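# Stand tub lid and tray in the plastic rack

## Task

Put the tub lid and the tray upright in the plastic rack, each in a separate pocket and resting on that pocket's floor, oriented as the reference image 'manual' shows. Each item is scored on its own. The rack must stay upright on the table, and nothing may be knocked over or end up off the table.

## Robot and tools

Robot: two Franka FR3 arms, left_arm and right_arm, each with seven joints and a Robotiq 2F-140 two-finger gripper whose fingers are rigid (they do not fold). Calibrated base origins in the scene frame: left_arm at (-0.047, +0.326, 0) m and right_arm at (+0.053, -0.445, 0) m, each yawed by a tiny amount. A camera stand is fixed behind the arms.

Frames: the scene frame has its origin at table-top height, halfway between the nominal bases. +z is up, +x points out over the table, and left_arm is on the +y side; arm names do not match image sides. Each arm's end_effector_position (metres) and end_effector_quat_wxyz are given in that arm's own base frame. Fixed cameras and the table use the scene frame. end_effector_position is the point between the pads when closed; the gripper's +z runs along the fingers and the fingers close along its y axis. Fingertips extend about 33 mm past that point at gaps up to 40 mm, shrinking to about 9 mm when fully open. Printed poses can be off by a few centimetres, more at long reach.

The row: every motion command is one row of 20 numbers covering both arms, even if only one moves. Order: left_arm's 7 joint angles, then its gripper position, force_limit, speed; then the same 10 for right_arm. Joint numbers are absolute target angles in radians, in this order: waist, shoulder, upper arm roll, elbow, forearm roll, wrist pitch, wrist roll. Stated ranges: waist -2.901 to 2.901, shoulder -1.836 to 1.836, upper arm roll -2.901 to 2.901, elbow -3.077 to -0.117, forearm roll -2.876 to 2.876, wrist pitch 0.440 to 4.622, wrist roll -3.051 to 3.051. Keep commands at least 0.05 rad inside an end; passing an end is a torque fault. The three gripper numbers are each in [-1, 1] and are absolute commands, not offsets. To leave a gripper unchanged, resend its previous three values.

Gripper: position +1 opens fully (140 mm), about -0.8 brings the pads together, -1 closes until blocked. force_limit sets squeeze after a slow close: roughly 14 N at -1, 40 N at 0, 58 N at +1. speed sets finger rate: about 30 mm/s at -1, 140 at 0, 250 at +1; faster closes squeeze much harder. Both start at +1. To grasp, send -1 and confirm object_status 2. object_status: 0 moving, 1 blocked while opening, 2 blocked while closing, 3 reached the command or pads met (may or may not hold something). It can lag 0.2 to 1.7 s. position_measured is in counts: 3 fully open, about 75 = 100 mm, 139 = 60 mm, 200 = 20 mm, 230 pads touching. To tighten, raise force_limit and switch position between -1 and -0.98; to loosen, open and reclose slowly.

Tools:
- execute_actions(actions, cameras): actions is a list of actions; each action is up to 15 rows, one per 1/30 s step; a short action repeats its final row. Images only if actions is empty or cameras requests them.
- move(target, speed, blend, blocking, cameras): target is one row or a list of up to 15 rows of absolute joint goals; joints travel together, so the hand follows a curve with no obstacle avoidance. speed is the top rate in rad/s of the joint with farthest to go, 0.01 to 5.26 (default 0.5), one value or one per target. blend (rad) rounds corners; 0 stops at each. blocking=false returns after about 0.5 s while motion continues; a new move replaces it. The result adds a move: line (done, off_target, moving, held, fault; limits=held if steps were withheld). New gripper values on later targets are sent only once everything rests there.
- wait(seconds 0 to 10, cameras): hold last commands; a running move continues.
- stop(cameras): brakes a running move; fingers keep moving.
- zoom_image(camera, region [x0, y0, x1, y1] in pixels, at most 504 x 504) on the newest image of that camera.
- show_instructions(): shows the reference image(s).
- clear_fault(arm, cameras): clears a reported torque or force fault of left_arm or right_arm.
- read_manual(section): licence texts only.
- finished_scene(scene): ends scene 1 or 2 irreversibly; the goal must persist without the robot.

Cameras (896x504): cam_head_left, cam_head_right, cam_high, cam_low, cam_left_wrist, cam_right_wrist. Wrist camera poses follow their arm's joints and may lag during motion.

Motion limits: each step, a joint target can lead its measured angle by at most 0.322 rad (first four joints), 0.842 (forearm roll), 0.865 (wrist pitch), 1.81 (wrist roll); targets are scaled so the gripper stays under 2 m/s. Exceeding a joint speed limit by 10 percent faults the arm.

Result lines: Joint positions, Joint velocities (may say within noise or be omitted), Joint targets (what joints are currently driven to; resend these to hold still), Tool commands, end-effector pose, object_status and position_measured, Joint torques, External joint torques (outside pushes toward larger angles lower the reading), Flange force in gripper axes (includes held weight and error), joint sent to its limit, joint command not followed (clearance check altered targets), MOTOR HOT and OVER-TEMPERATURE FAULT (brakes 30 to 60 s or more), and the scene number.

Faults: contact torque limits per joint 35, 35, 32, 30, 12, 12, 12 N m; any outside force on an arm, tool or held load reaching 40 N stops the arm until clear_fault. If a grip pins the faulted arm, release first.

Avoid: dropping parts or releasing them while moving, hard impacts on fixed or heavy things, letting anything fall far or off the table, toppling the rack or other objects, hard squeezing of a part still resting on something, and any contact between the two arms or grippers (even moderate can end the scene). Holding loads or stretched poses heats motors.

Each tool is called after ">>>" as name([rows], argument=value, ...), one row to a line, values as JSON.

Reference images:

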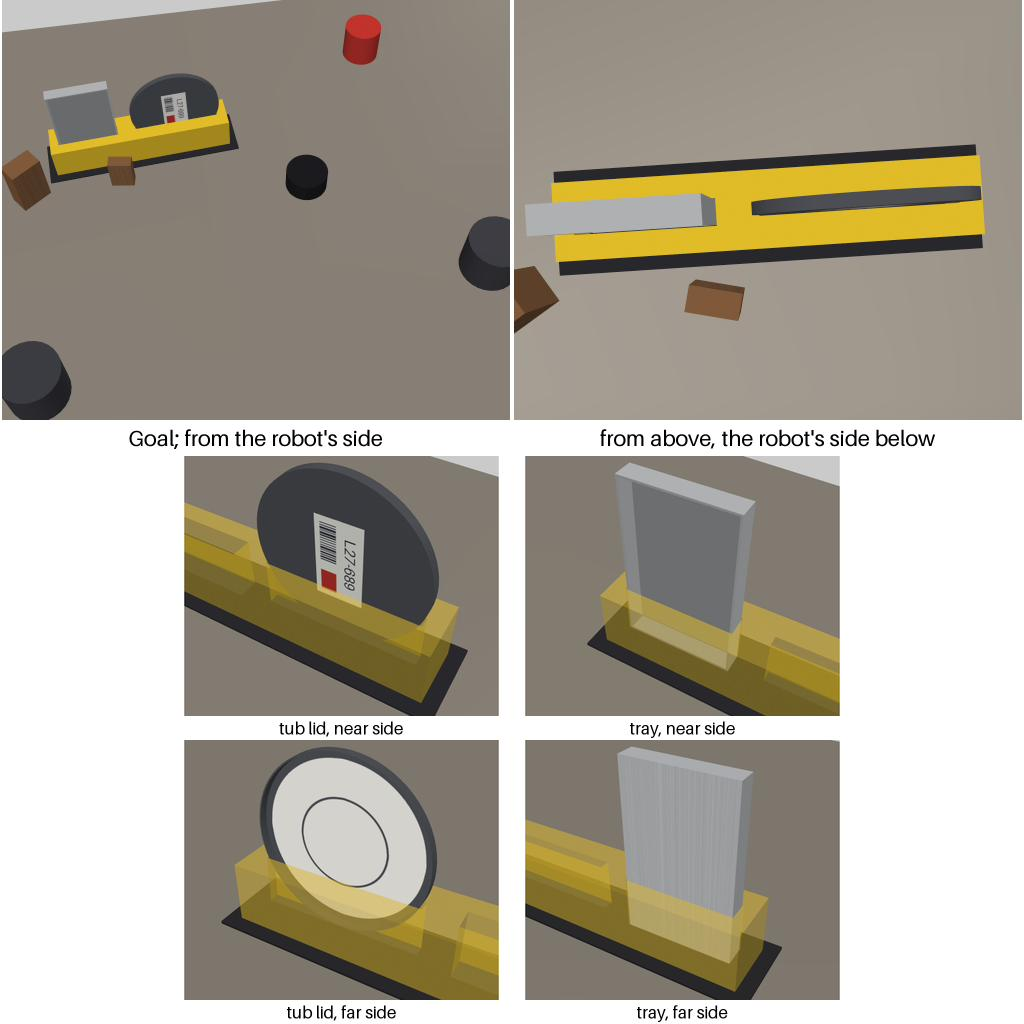

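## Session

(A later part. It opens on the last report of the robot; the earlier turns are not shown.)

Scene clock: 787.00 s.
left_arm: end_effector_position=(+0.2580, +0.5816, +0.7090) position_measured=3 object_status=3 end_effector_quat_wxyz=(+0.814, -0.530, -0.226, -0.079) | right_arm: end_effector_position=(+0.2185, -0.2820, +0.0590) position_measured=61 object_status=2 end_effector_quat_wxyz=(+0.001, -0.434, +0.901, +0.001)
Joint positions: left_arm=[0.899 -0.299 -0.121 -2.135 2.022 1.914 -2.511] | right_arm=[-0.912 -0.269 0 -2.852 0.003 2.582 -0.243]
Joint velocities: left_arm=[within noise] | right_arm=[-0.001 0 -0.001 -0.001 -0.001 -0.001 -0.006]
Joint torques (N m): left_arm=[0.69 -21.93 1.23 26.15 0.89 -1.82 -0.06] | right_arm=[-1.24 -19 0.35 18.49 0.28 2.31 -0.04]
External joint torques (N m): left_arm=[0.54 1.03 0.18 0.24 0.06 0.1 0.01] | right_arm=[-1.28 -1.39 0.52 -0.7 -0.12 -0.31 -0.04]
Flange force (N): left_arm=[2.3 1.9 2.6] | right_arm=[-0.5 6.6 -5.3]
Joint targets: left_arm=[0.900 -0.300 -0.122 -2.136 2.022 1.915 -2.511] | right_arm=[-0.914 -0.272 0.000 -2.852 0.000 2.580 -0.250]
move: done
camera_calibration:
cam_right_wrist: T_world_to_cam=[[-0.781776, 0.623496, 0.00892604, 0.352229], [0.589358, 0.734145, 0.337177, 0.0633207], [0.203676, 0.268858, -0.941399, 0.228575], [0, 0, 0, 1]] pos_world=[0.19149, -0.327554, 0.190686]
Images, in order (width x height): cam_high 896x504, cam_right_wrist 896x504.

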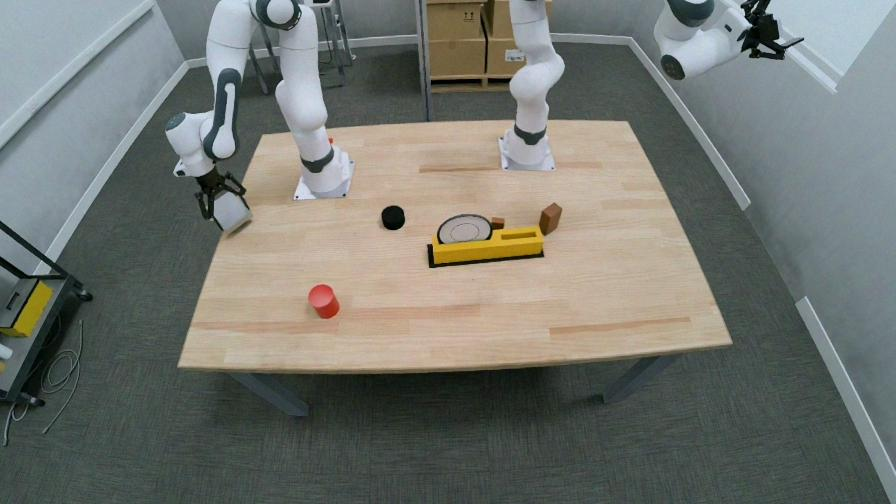

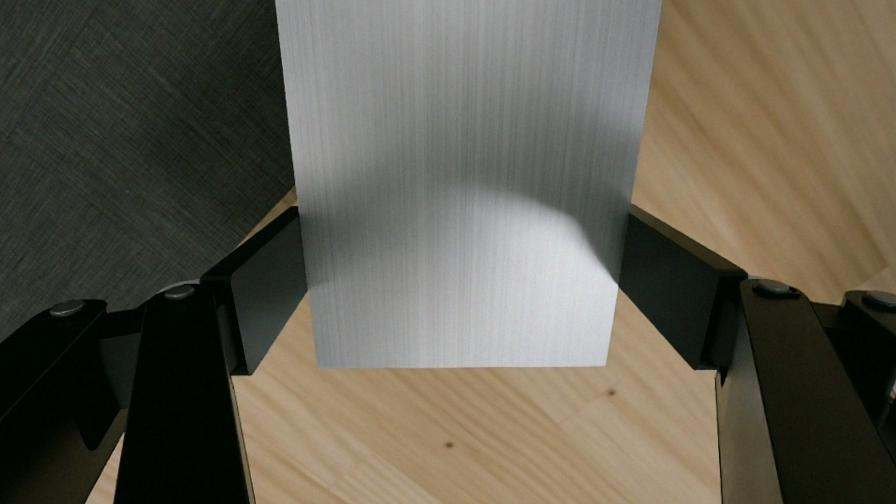

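>>> move([
  [0.9,-0.3,-0.122,-2.136,2.022,1.915,-2.511,1,1,1,-0.9137,-0.1634,0,-2.8627,0,2.6993,-0.25,-1,-0.3,-1],
  [0.9,-0.3,-0.122,-2.136,2.022,1.915,-2.511,1,1,1,-0.9137,-0.1634,0,-2.8627,0,2.6993,-0.25,1,-0.3,-1],
  [0.9,-0.3,-0.122,-2.136,2.022,1.915,-2.511,1,1,1,-0.9137,-0.40,0,-2.78,0,2.38,-0.25,1,-0.3,-1],
], speed=[0.1,0.3,0.3], cameras=["cam_right_wrist","cam_high"])

>>> zoom_image(camera="cam_high", region=[140, 140, 300, 260])

Scene clock: 804.20 s.
left_arm: end_effector_position=(+0.2580, +0.5816, +0.7090) position_measured=3 object_status=3 end_effector_quat_wxyz=(+0.814, -0.530, -0.226, -0.079) | right_arm: end_effector_position=(+0.2244, -0.2893, +0.1160) position_measured=3 object_status=3 end_effector_quat_wxyz=(+0.001, -0.435, +0.900, +0.000)
Joint positions: left_arm=[0.899 -0.299 -0.121 -2.135 2.022 1.914 -2.511] | right_arm=[-0.912 -0.398 0 -2.78 0.003 2.383 -0.245]
Joint velocities: left_arm=[within noise] | right_arm=[-0.001 0.001 0.001 -0.001 0 -0.004 -0.001]
Joint torques (N m): left_arm=[0.69 -21.95 1.19 26.16 0.87 -1.82 -0.1] | right_arm=[-1.2 -16.55 0.2 21.21 0.41 2.17 -0.05]
External joint torques (N m): left_arm=[0.55 1.13 0.15 0.17 0.04 0.1 -0.03] | right_arm=[-1.3 -0.93 0.42 -0.58 -0.12 -0.43 -0.05]
Flange force (N): left_arm=[2.3 2.2 2.6] | right_arm=[0.0 5.2 -3.1]
Joint targets: left_arm=[0.900 -0.300 -0.122 -2.136 2.022 1.915 -2.511] | right_arm=[-0.914 -0.400 0.000 -2.780 0.000 2.380 -0.250]
move: done
camera_calibration:
cam_right_wrist: T_world_to_cam=[[-0.783184, 0.621752, 0.00680383, 0.360826], [0.587163, 0.735924, 0.337128, 0.0469634], [0.204603, 0.268029, -0.941434, 0.282624], [0, 0, 0, 1]] pos_world=[0.197193, -0.334658, 0.247785]
Images, in order (width x height): cam_high 896x504, cam_right_wrist 896x504.

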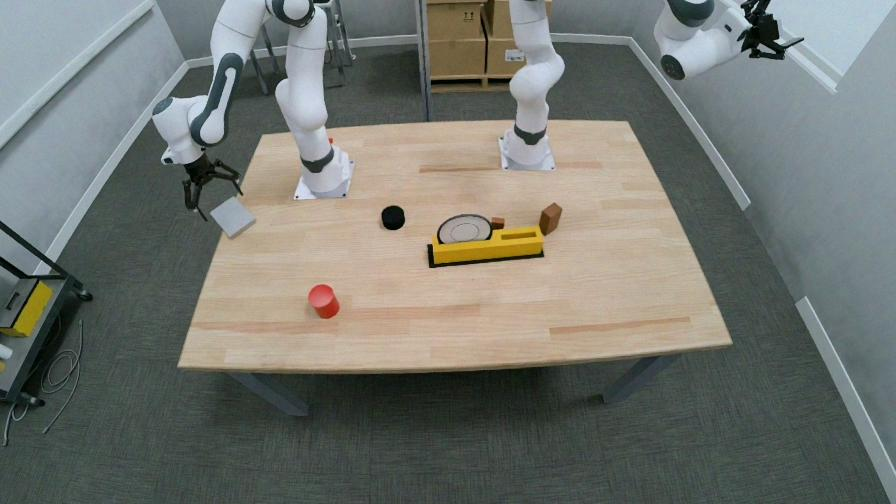

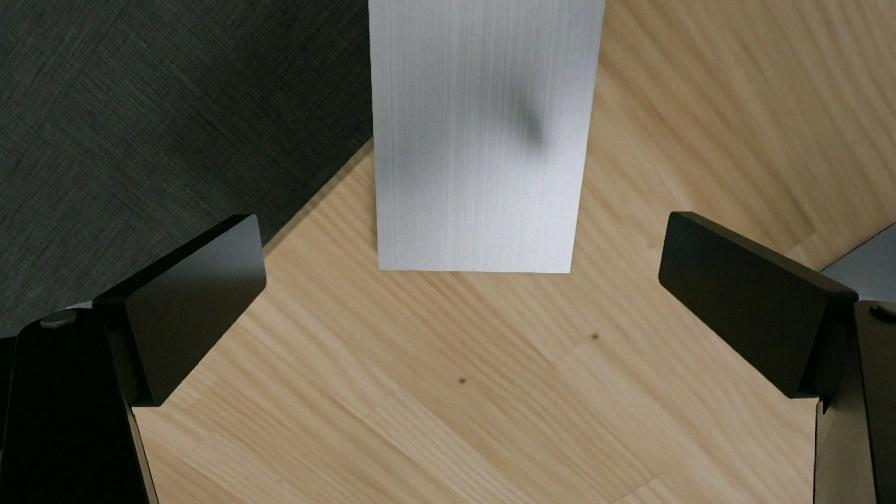

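Scaled by 3.150 from the camera's 896x504 image, which has a finer 1280x720 frame.

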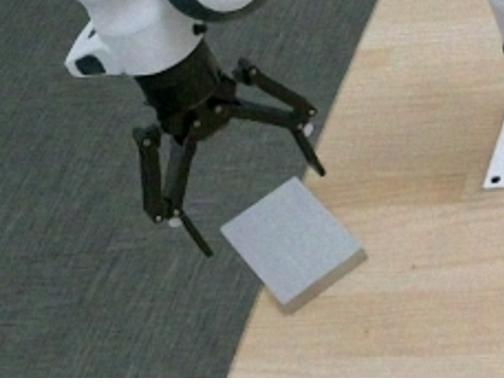

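>>> move([
  [0.9,-0.3,-0.122,-2.136,2.022,1.915,-2.511,1,1,1,-1.5,0.2,0,-1.8,0.5,1.5,0,1,0,0],
  [0.9,-0.3,-0.122,-2.136,2.022,1.915,-2.511,1,1,1,-1.747,0.75,0,-0.946,0.65,0.8855,0.448,-0.05,0,0],
  [0.9,-0.3,-0.122,-2.136,2.022,1.915,-2.511,1,1,1,-1.747,1.395,0,-0.946,0.65,0.8855,0.448,-0.05,0,0],
], speed=[0.8,0.8,0.6], cameras=["cam_right_wrist","cam_high"])

>>> zoom_image(camera="cam_high", region=[140, 140, 300, 260])

Scene clock: 831.87 s.
left_arm: end_effector_position=(+0.2580, +0.5816, +0.7090) position_measured=3 object_status=3 end_effector_quat_wxyz=(+0.814, -0.530, -0.226, -0.079) | right_arm: end_effector_position=(+0.1101, -0.4207, +0.0175) position_measured=135 object_status=3 end_effector_quat_wxyz=(+0.231, +0.229, +0.670, +0.667)
Joint positions: left_arm=[0.899 -0.299 -0.121 -2.135 2.022 1.914 -2.511] | right_arm=[-1.747 1.396 -0.001 -0.946 0.648 0.888 0.443]
Joint torques (N m): left_arm=[0.77 -21.98 1.21 26.16 0.88 -1.82 -0.06] | right_arm=[-0.92 -53.39 3 17.51 2.02 -2.58 0.43]
External joint torques (N m): left_arm=[0.65 1.01 0.19 0.24 0.05 0.08 0.01] | right_arm=[-0.91 0.7 0.18 -0.71 0.04 -0.22 0.33]
Flange force (N): left_arm=[2.2 1.9 2.7] | right_arm=[0.0 0.0 0.0]
Joint targets: left_arm=[0.900 -0.300 -0.122 -2.136 2.022 1.915 -2.511] | right_arm=[-1.747 1.395 0.000 -0.946 0.650 0.886 0.448]
move: done
camera_calibration:
cam_right_wrist: T_world_to_cam=[[-0.00494656, -0.00216513, 0.999985, -0.0118048], [0.535648, -0.844441, 0.000821306, -0.409275], [0.844427, 0.535644, 0.00533683, 0.27398], [0, 0, 0, 1]] pos_world=[-0.012187, -0.49239, 0.0106786]
Images, in order (width x height): cam_high 896x504, cam_right_wrist 896x504.

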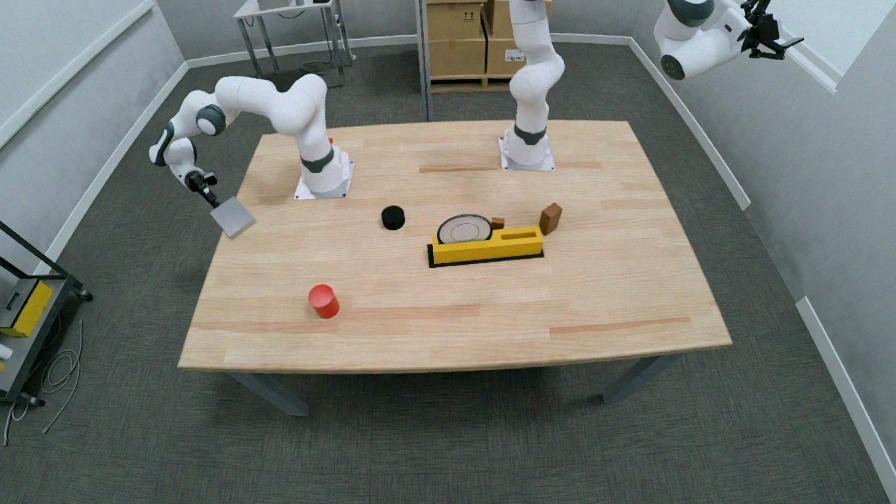

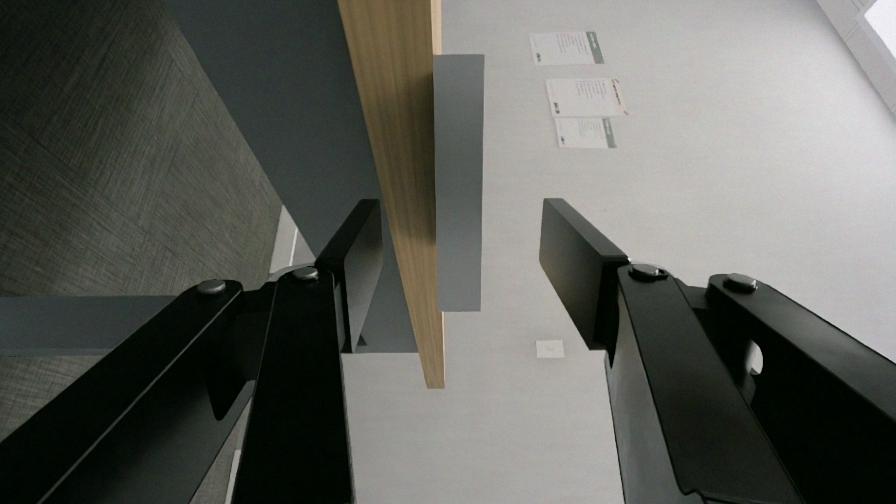

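Scaled by 3.150 from the camera's 896x504 image, which has a finer 1280x720 frame.

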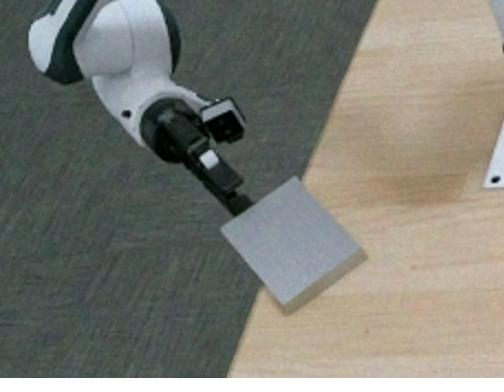

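>>> move([
  [0.9,-0.3,-0.122,-2.136,2.022,1.915,-2.511,1,1,1,-1.7413,1.2341,0,-1.2707,0.589,1.0197,0.3365,-0.05,0,0],
  [0.9,-0.3,-0.122,-2.136,2.022,1.915,-2.511,1,1,1,-1.7413,1.2341,0,-1.2707,0.589,1.0197,0.3365,-1,-0.1,-1],
], speed=0.25, cameras=["cam_right_wrist","cam_high"])

>>> zoom_image(camera="cam_high", region=[140, 140, 300, 260])

Scene clock: 852.07 s.
left_arm: end_effector_position=(+0.2580, +0.5816, +0.7090) position_measured=3 object_status=3 end_effector_quat_wxyz=(+0.814, -0.530, -0.226, -0.079) | right_arm: end_effector_position=(+0.1139, -0.3788, +0.0174) position_measured=201 object_status=0 end_effector_quat_wxyz=(+0.232, +0.232, +0.667, +0.669)
Joint positions: left_arm=[0.899 -0.299 -0.121 -2.135 2.022 1.914 -2.511] | right_arm=[-1.743 1.235 -0.001 -1.269 0.593 1.017 0.34]
Joint velocities: left_arm=[within noise] | right_arm=[0 0.002 0 0 0.001 0 -0.004]
Joint torques (N m): left_arm=[0.7 -21.94 1.23 26.12 0.88 -1.83 -0.03] | right_arm=[-0.48 -51.19 2.39 14.86 1.2 -2 0.13]
External joint torques (N m): left_arm=[0.58 1.07 0.22 0.2 0.05 0.07 0.04] | right_arm=[-0.53 0.52 -0.19 -1.21 -0.34 0.5 0.03]
Flange force (N): left_arm=[2.3 2.0 2.6] | right_arm=[3.8 1.4 6.2]
Joint targets: left_arm=[0.900 -0.300 -0.122 -2.136 2.022 1.915 -2.511] | right_arm=[-1.741 1.234 0.000 -1.271 0.589 1.020 0.337]
move: done
camera_calibration:
cam_right_wrist: T_world_to_cam=[[-0.0047237, -0.0102058, 0.999937, -0.0146208], [0.532348, -0.846503, -0.00612502, -0.3761], [0.846512, 0.532286, 0.00943169, 0.246812], [0, 0, 0, 1]] pos_world=[-0.0087821, -0.449894, 0.00998845]
Images, in order (width x height): cam_high 896x504, cam_right_wrist 896x504.

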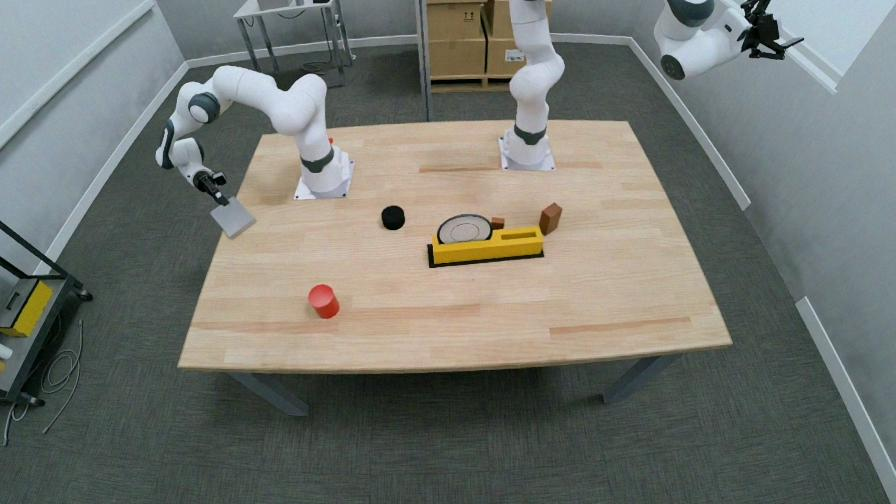

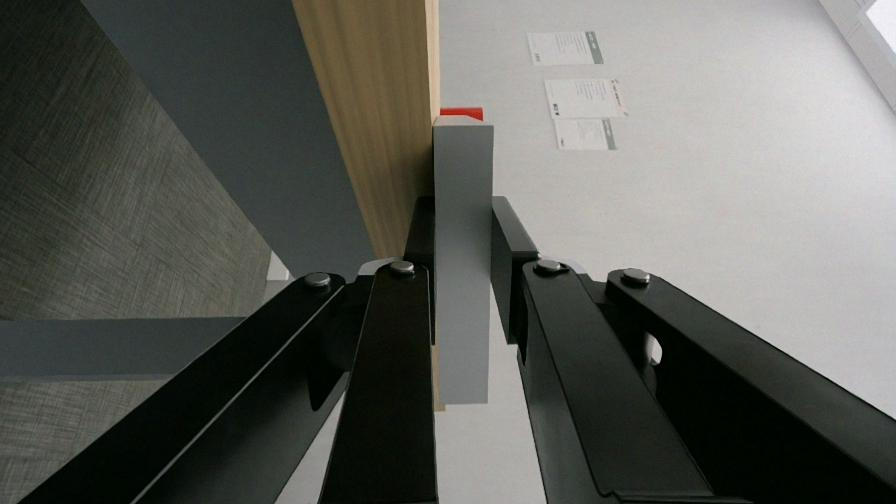

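Scaled by 3.150 from the camera's 896x504 image, which has a finer 1280x720 frame.

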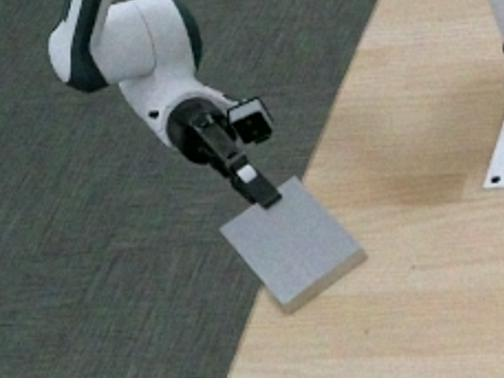

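>>> move([
  [0.9,-0.3,-0.122,-2.136,2.022,1.915,-2.511,1,1,1,-1.7413,1.1,0,-1.2707,0.589,1.0197,0.3365,-1,-0.1,-1],
  [0.9,-0.3,-0.122,-2.136,2.022,1.915,-2.511,1,1,1,-1.7,0.5,0,-1.6,0.6,1.3,0.2,-1,-0.1,-1],
  [0.9,-0.3,-0.122,-2.136,2.022,1.915,-2.511,1,1,1,-0.4,-0.1,0,-1.8,0.1,1.7,-1.0,-1,-0.1,-1],
  [0.9,-0.3,-0.122,-2.136,2.022,1.915,-2.511,1,1,1,1.28,-0.05,0,-1.65,0,1.6,-2.0,-1,-0.1,-1],
], speed=[0.15,0.6,0.7,0.7], blend=[0.02,0.1,0.1,0], cameras=["cam_right_wrist","cam_head_right","cam_high"])

Scene clock: 894.83 s.
left_arm: end_effector_position=(+0.2580, +0.5816, +0.7090) position_measured=3 object_status=3 end_effector_quat_wxyz=(+0.814, -0.530, -0.226, -0.079) | right_arm: end_effector_position=(+0.1531, +0.5187, +0.4056) position_measured=201 object_status=2 end_effector_quat_wxyz=(-0.002, +0.659, +0.752, +0.000)
Joint positions: left_arm=[0.899 -0.299 -0.121 -2.135 2.022 1.914 -2.511] | right_arm=[1.28 -0.052 0.002 -1.652 0.004 1.602 -1.993]
Joint velocities: left_arm=[within noise] | right_arm=[0 0.002 -0.001 0 -0.001 0.001 -0.006]
Joint torques (N m): left_arm=[0.71 -21.95 1.17 26.13 0.88 -1.81 -0.08] | right_arm=[-0.86 -30.67 0.05 25.14 0.64 2.34 -0.08]
External joint torques (N m): left_arm=[0.67 0.81 0.26 0.35 0.05 0.07 -0.01] | right_arm=[-0.8 -0.22 0.18 0.66 -0.29 -0.32 -0.08]
Flange force (N): left_arm=[2.1 1.6 2.7] | right_arm=[1.5 1.4 -2.9]
Joint targets: left_arm=[0.900 -0.300 -0.122 -2.136 2.022 1.915 -2.511] | right_arm=[1.280 -0.050 0.000 -1.650 0.000 1.600 -2.000]
move: done
camera_calibration:
cam_right_wrist: T_world_to_cam=[[0.991367, 0.131015, 0.00511499, -0.215759], [0.121878, -0.935213, 0.33245, 0.336599], [0.0483394, -0.328956, -0.943107, 0.687502], [0, 0, 0, 1]] pos_world=[0.139639, 0.569218, 0.537589]
Images, in order (width x height): cam_head_right 896x504, cam_high 896x504, cam_right_wrist 896x504.

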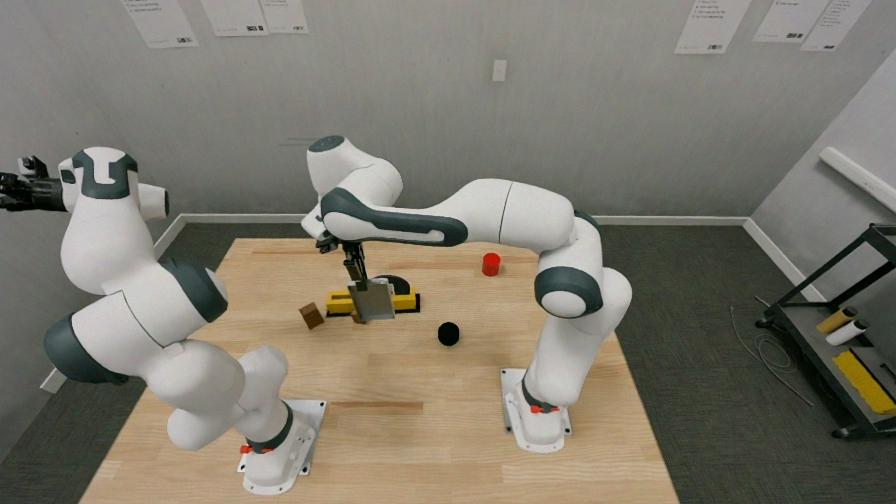

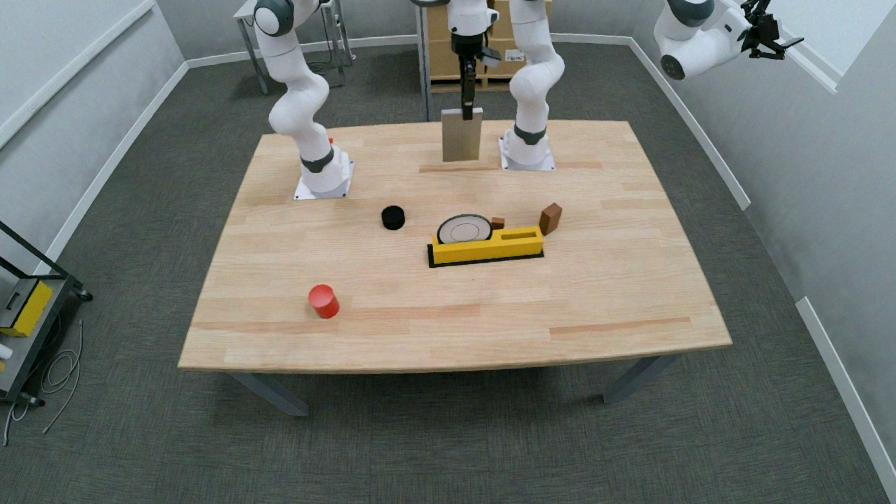

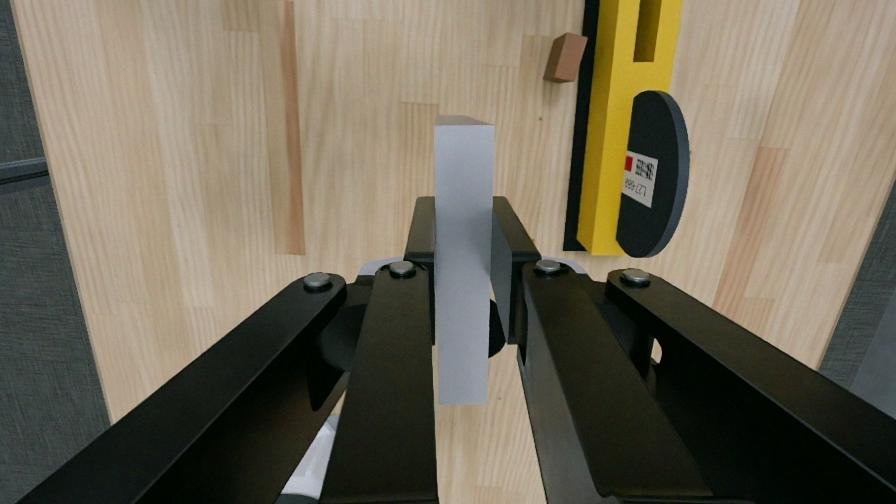

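>>> move(target=[0.9,-0.3,-0.122,-2.136,2.022,1.915,-2.511,1,1,1,1.2847,0.5284,0,-1.1411,0,1.6695,-1.995,-1,-0.1,-1], speed=0.5, cameras=["cam_right_wrist","cam_head_right","cam_head_left","cam_low","cam_high"])

>>> zoom_image(camera="cam_head_right", region=[280, 200, 480, 330])

>>> zoom_image(camera="cam_low", region=[230, 100, 480, 300])

Scene clock: 905.03 s.
left_arm: end_effector_position=(+0.2580, +0.5816, +0.7090) position_measured=3 object_status=3 end_effector_quat_wxyz=(+0.814, -0.530, -0.226, -0.079) | right_arm: end_effector_position=(+0.1985, +0.6787, +0.2873) position_measured=201 object_status=2 end_effector_quat_wxyz=(-0.001, +0.657, +0.754, -0.004)
Joint positions: left_arm=[0.899 -0.299 -0.121 -2.135 2.022 1.914 -2.511] | right_arm=[1.283 0.531 0.002 -1.143 0.004 1.666 -1.995]
Joint torques (N m): left_arm=[0.71 -21.94 1.17 26.12 0.85 -1.82 -0.05] | right_arm=[-0.42 -49.88 0.55 25.4 0.66 2.75 0.09]
External joint torques (N m): left_arm=[0.59 0.92 0.17 0.27 0.02 0.08 0.02] | right_arm=[-0.57 -0.57 -0.1 0.58 -0.28 0.11 0.09]
Flange force (N): left_arm=[2.2 1.7 2.5] | right_arm=[1.1 1.0 -1.4]
Joint targets: left_arm=[0.900 -0.300 -0.122 -2.136 2.022 1.915 -2.511] | right_arm=[1.285 0.528 0.000 -1.141 0.000 1.669 -1.995]
move: done
camera_calibration:
cam_right_wrist: T_world_to_cam=[[0.990741, 0.135762, 0.000671529, -0.282933], [0.127455, -0.931798, 0.339863, 0.514442], [0.0467664, -0.336631, -0.940475, 0.631094], [0, 0, 0, 1]] pos_world=[0.185231, 0.730214, 0.418878]
Images, in order (width x height): cam_head_left 896x504, cam_head_right 896x504, cam_high 896x504, cam_low 896x504, cam_right_wrist 896x504.

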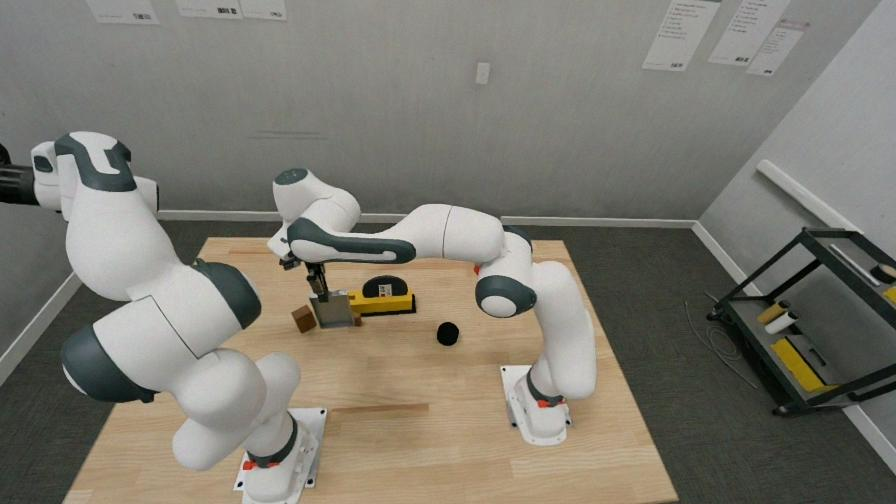

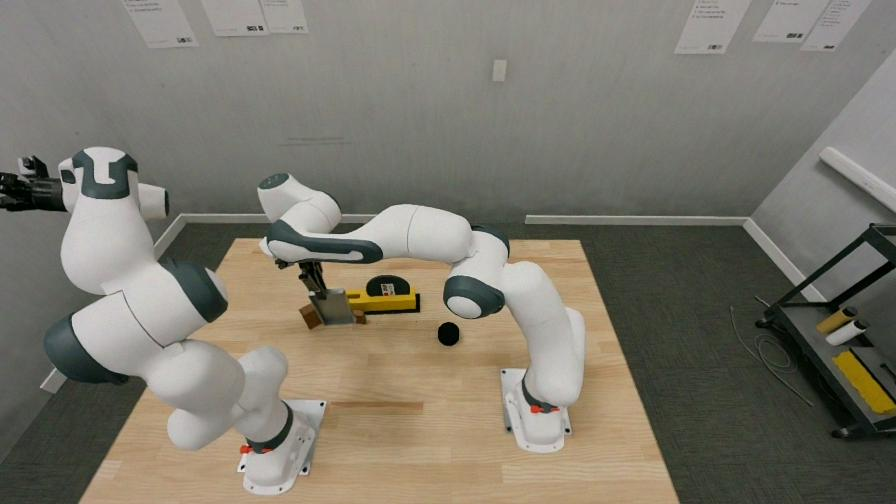

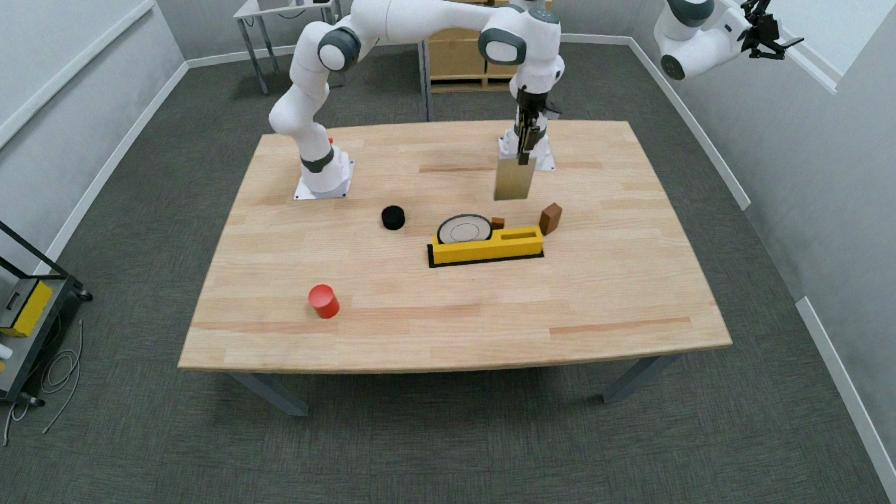

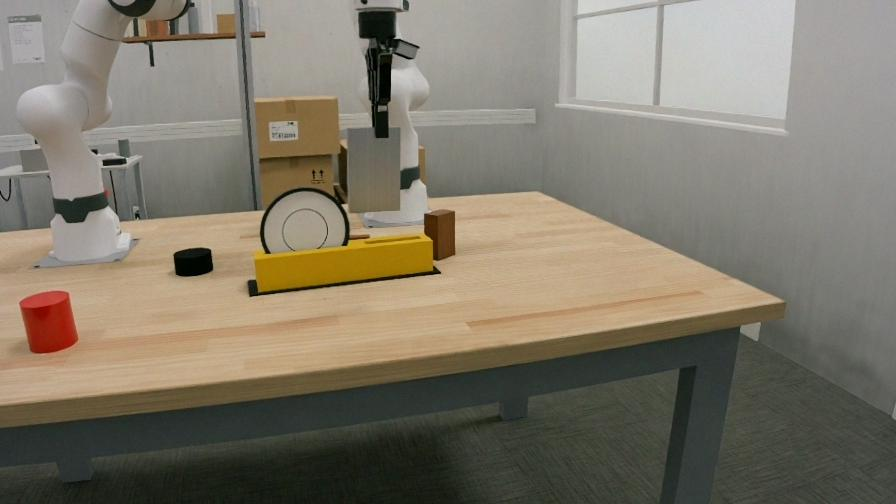

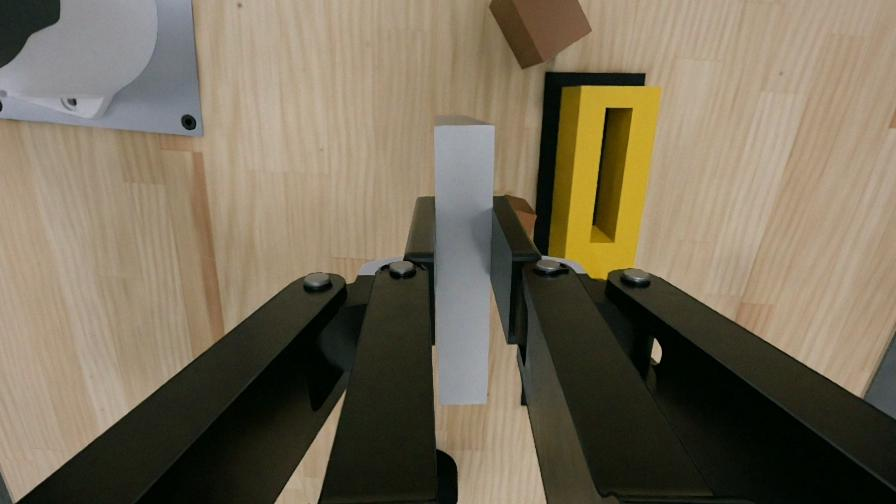

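Scaled by 2.520 from the camera's 896x504 image, which has a finer 1280x720 frame.

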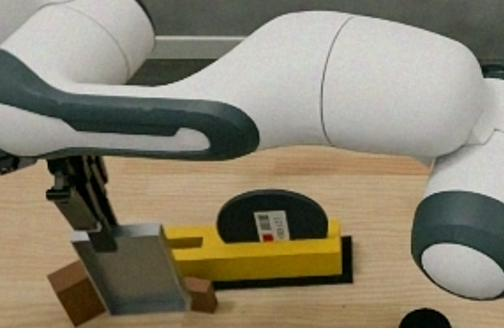

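Scaled by 2.016 from the camera's 896x504 image, which has a finer 1280x720 frame.

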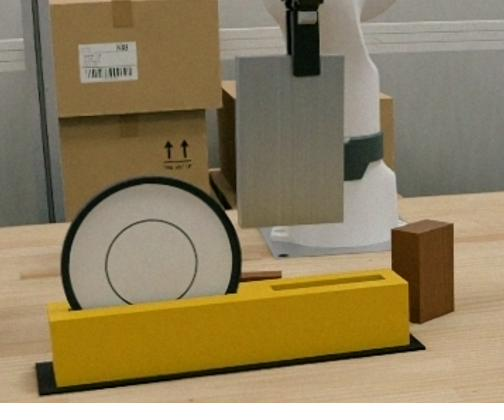

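>>> move(target=[0.9,-0.3,-0.122,-2.136,2.022,1.915,-2.511,1,1,1,1.1358,0.8512,0,-0.6629,0,1.5141,-2.1438,-1,-0.1,-1], speed=0.25, cameras=["cam_right_wrist","cam_head_right","cam_head_left","cam_low","cam_high"])

>>> zoom_image(camera="cam_head_right", region=[280, 200, 480, 330])

>>> zoom_image(camera="cam_low", region=[230, 100, 480, 300])

>>> zoom_image(camera="cam_right_wrist", region=[380, 0, 600, 260])

>>> zoom_image(camera="cam_high", region=[400, 130, 600, 290])

Scene clock: 955.77 s.
left_arm: end_effector_position=(+0.2580, +0.5816, +0.7090) position_measured=3 object_status=3 end_effector_quat_wxyz=(+0.814, -0.530, -0.226, -0.079) | right_arm: end_effector_position=(+0.3180, +0.6892, +0.2648) position_measured=201 object_status=2 end_effector_quat_wxyz=(-0.002, +0.659, +0.752, +0.000)
Joint positions: left_arm=[0.899 -0.299 -0.121 -2.135 2.022 1.914 -2.511] | right_arm=[1.136 0.85 0.001 -0.665 0.004 1.516 -2.137]
Joint velocities: left_arm=[within noise] | right_arm=[0 -0.001 0 0 0.001 -0.001 -0.006]
Joint torques (N m): left_arm=[0.7 -21.95 1.19 26.13 0.88 -1.81 -0.09] | right_arm=[-0.81 -55.63 1.17 24.57 0.76 2.34 -0.18]
External joint torques (N m): left_arm=[0.57 1.06 0.17 0.23 0.05 0.1 -0.02] | right_arm=[-0.72 -0.12 0.41 0.58 -0.18 -0.32 -0.18]
Flange force (N): left_arm=[2.3 2.0 2.6] | right_arm=[0.0 0.0 0.0]
Joint targets: left_arm=[0.900 -0.300 -0.122 -2.136 2.022 1.915 -2.511] | right_arm=[1.136 0.851 0.000 -0.663 0.000 1.514 -2.144]
move: done
camera_calibration:
cam_right_wrist: T_world_to_cam=[[0.991422, 0.130608, 0.00485673, -0.400454], [0.121588, -0.935311, 0.332281, 0.522899], [0.0479409, -0.32884, -0.943168, 0.602854], [0, 0, 0, 1]] pos_world=[0.304539, 0.739618, 0.396789]
Images, in order (width x height): cam_head_left 896x504, cam_head_right 896x504, cam_high 896x504, cam_low 896x504, cam_right_wrist 896x504.

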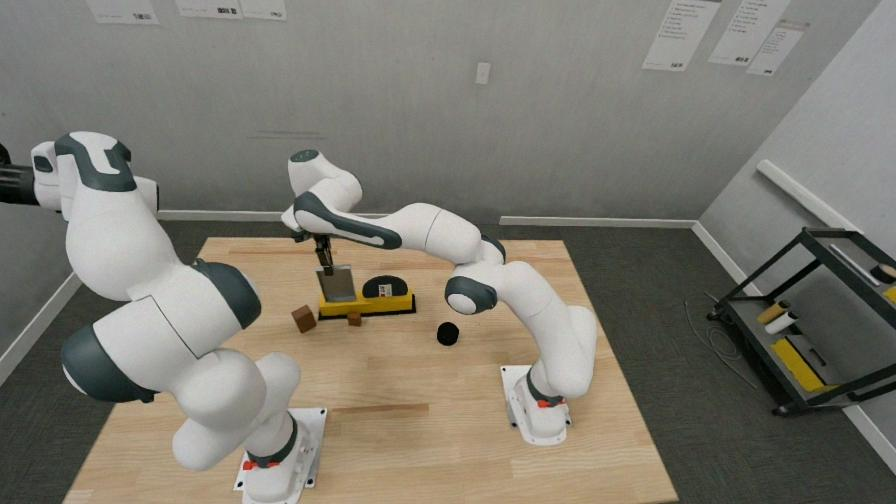

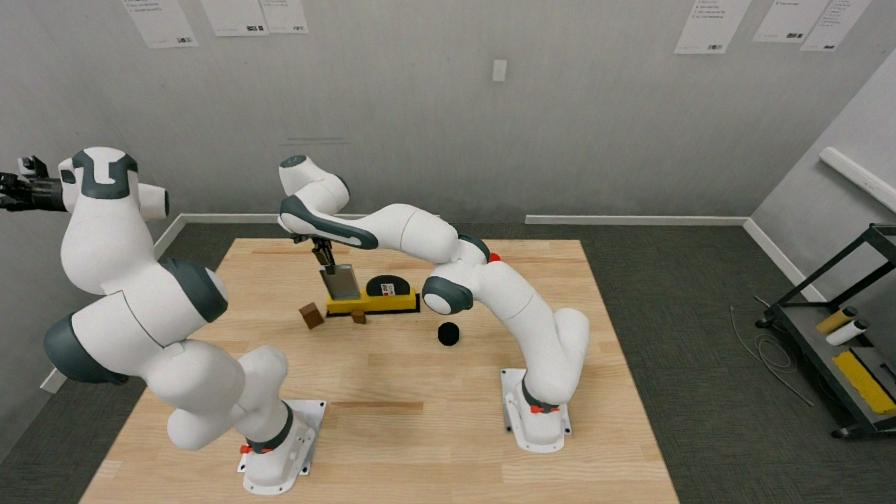

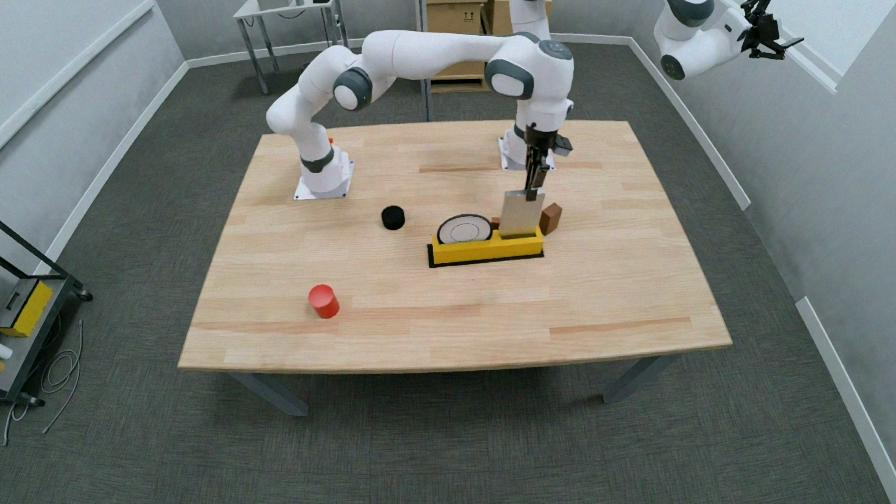

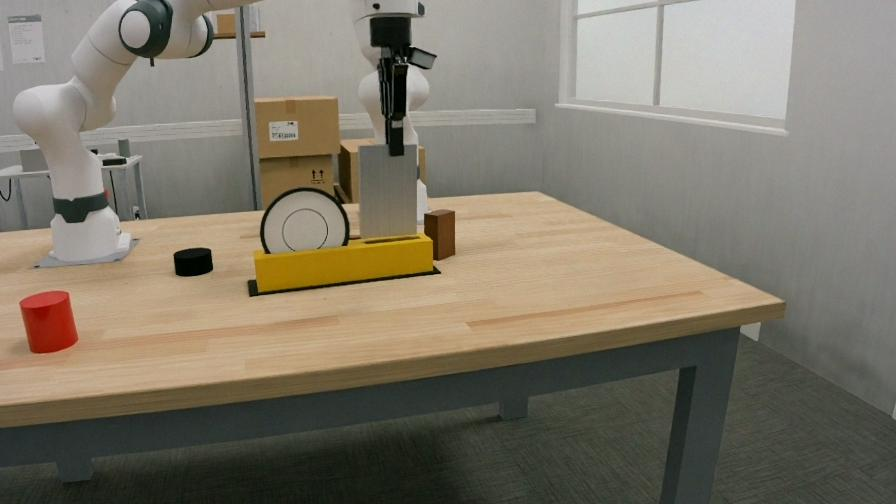

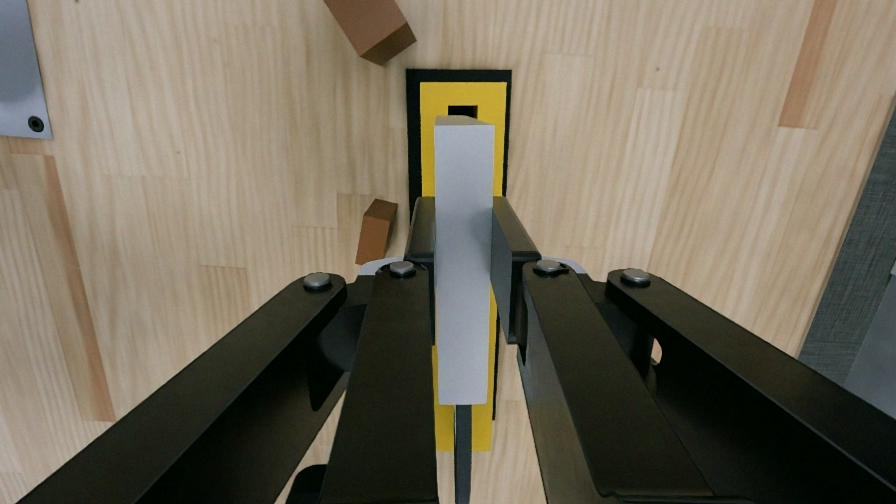

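Scaled by 2.520 from the camera's 896x504 image, which has a finer 1280x720 frame.

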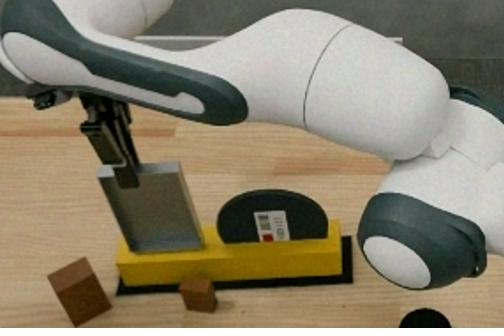

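Scaled by 2.016 from the camera's 896x504 image, which has a finer 1280x720 frame.

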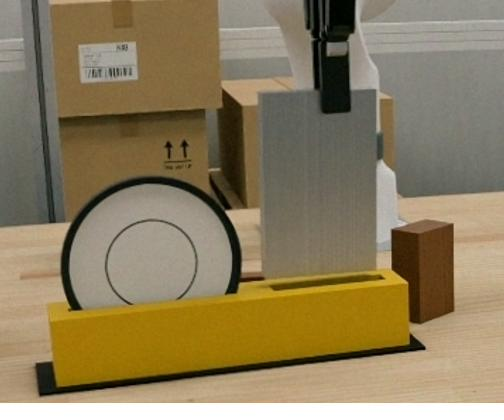

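Scaled by 1.938 from the camera's 896x504 image, which has a finer 1280x720 frame.

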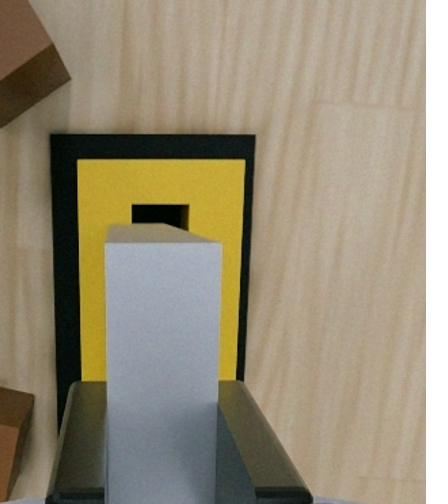

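Scaled by 2.520 from the camera's 896x504 image, which has a finer 1280x720 frame.

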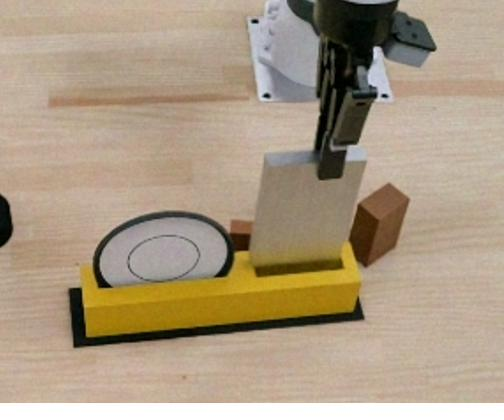

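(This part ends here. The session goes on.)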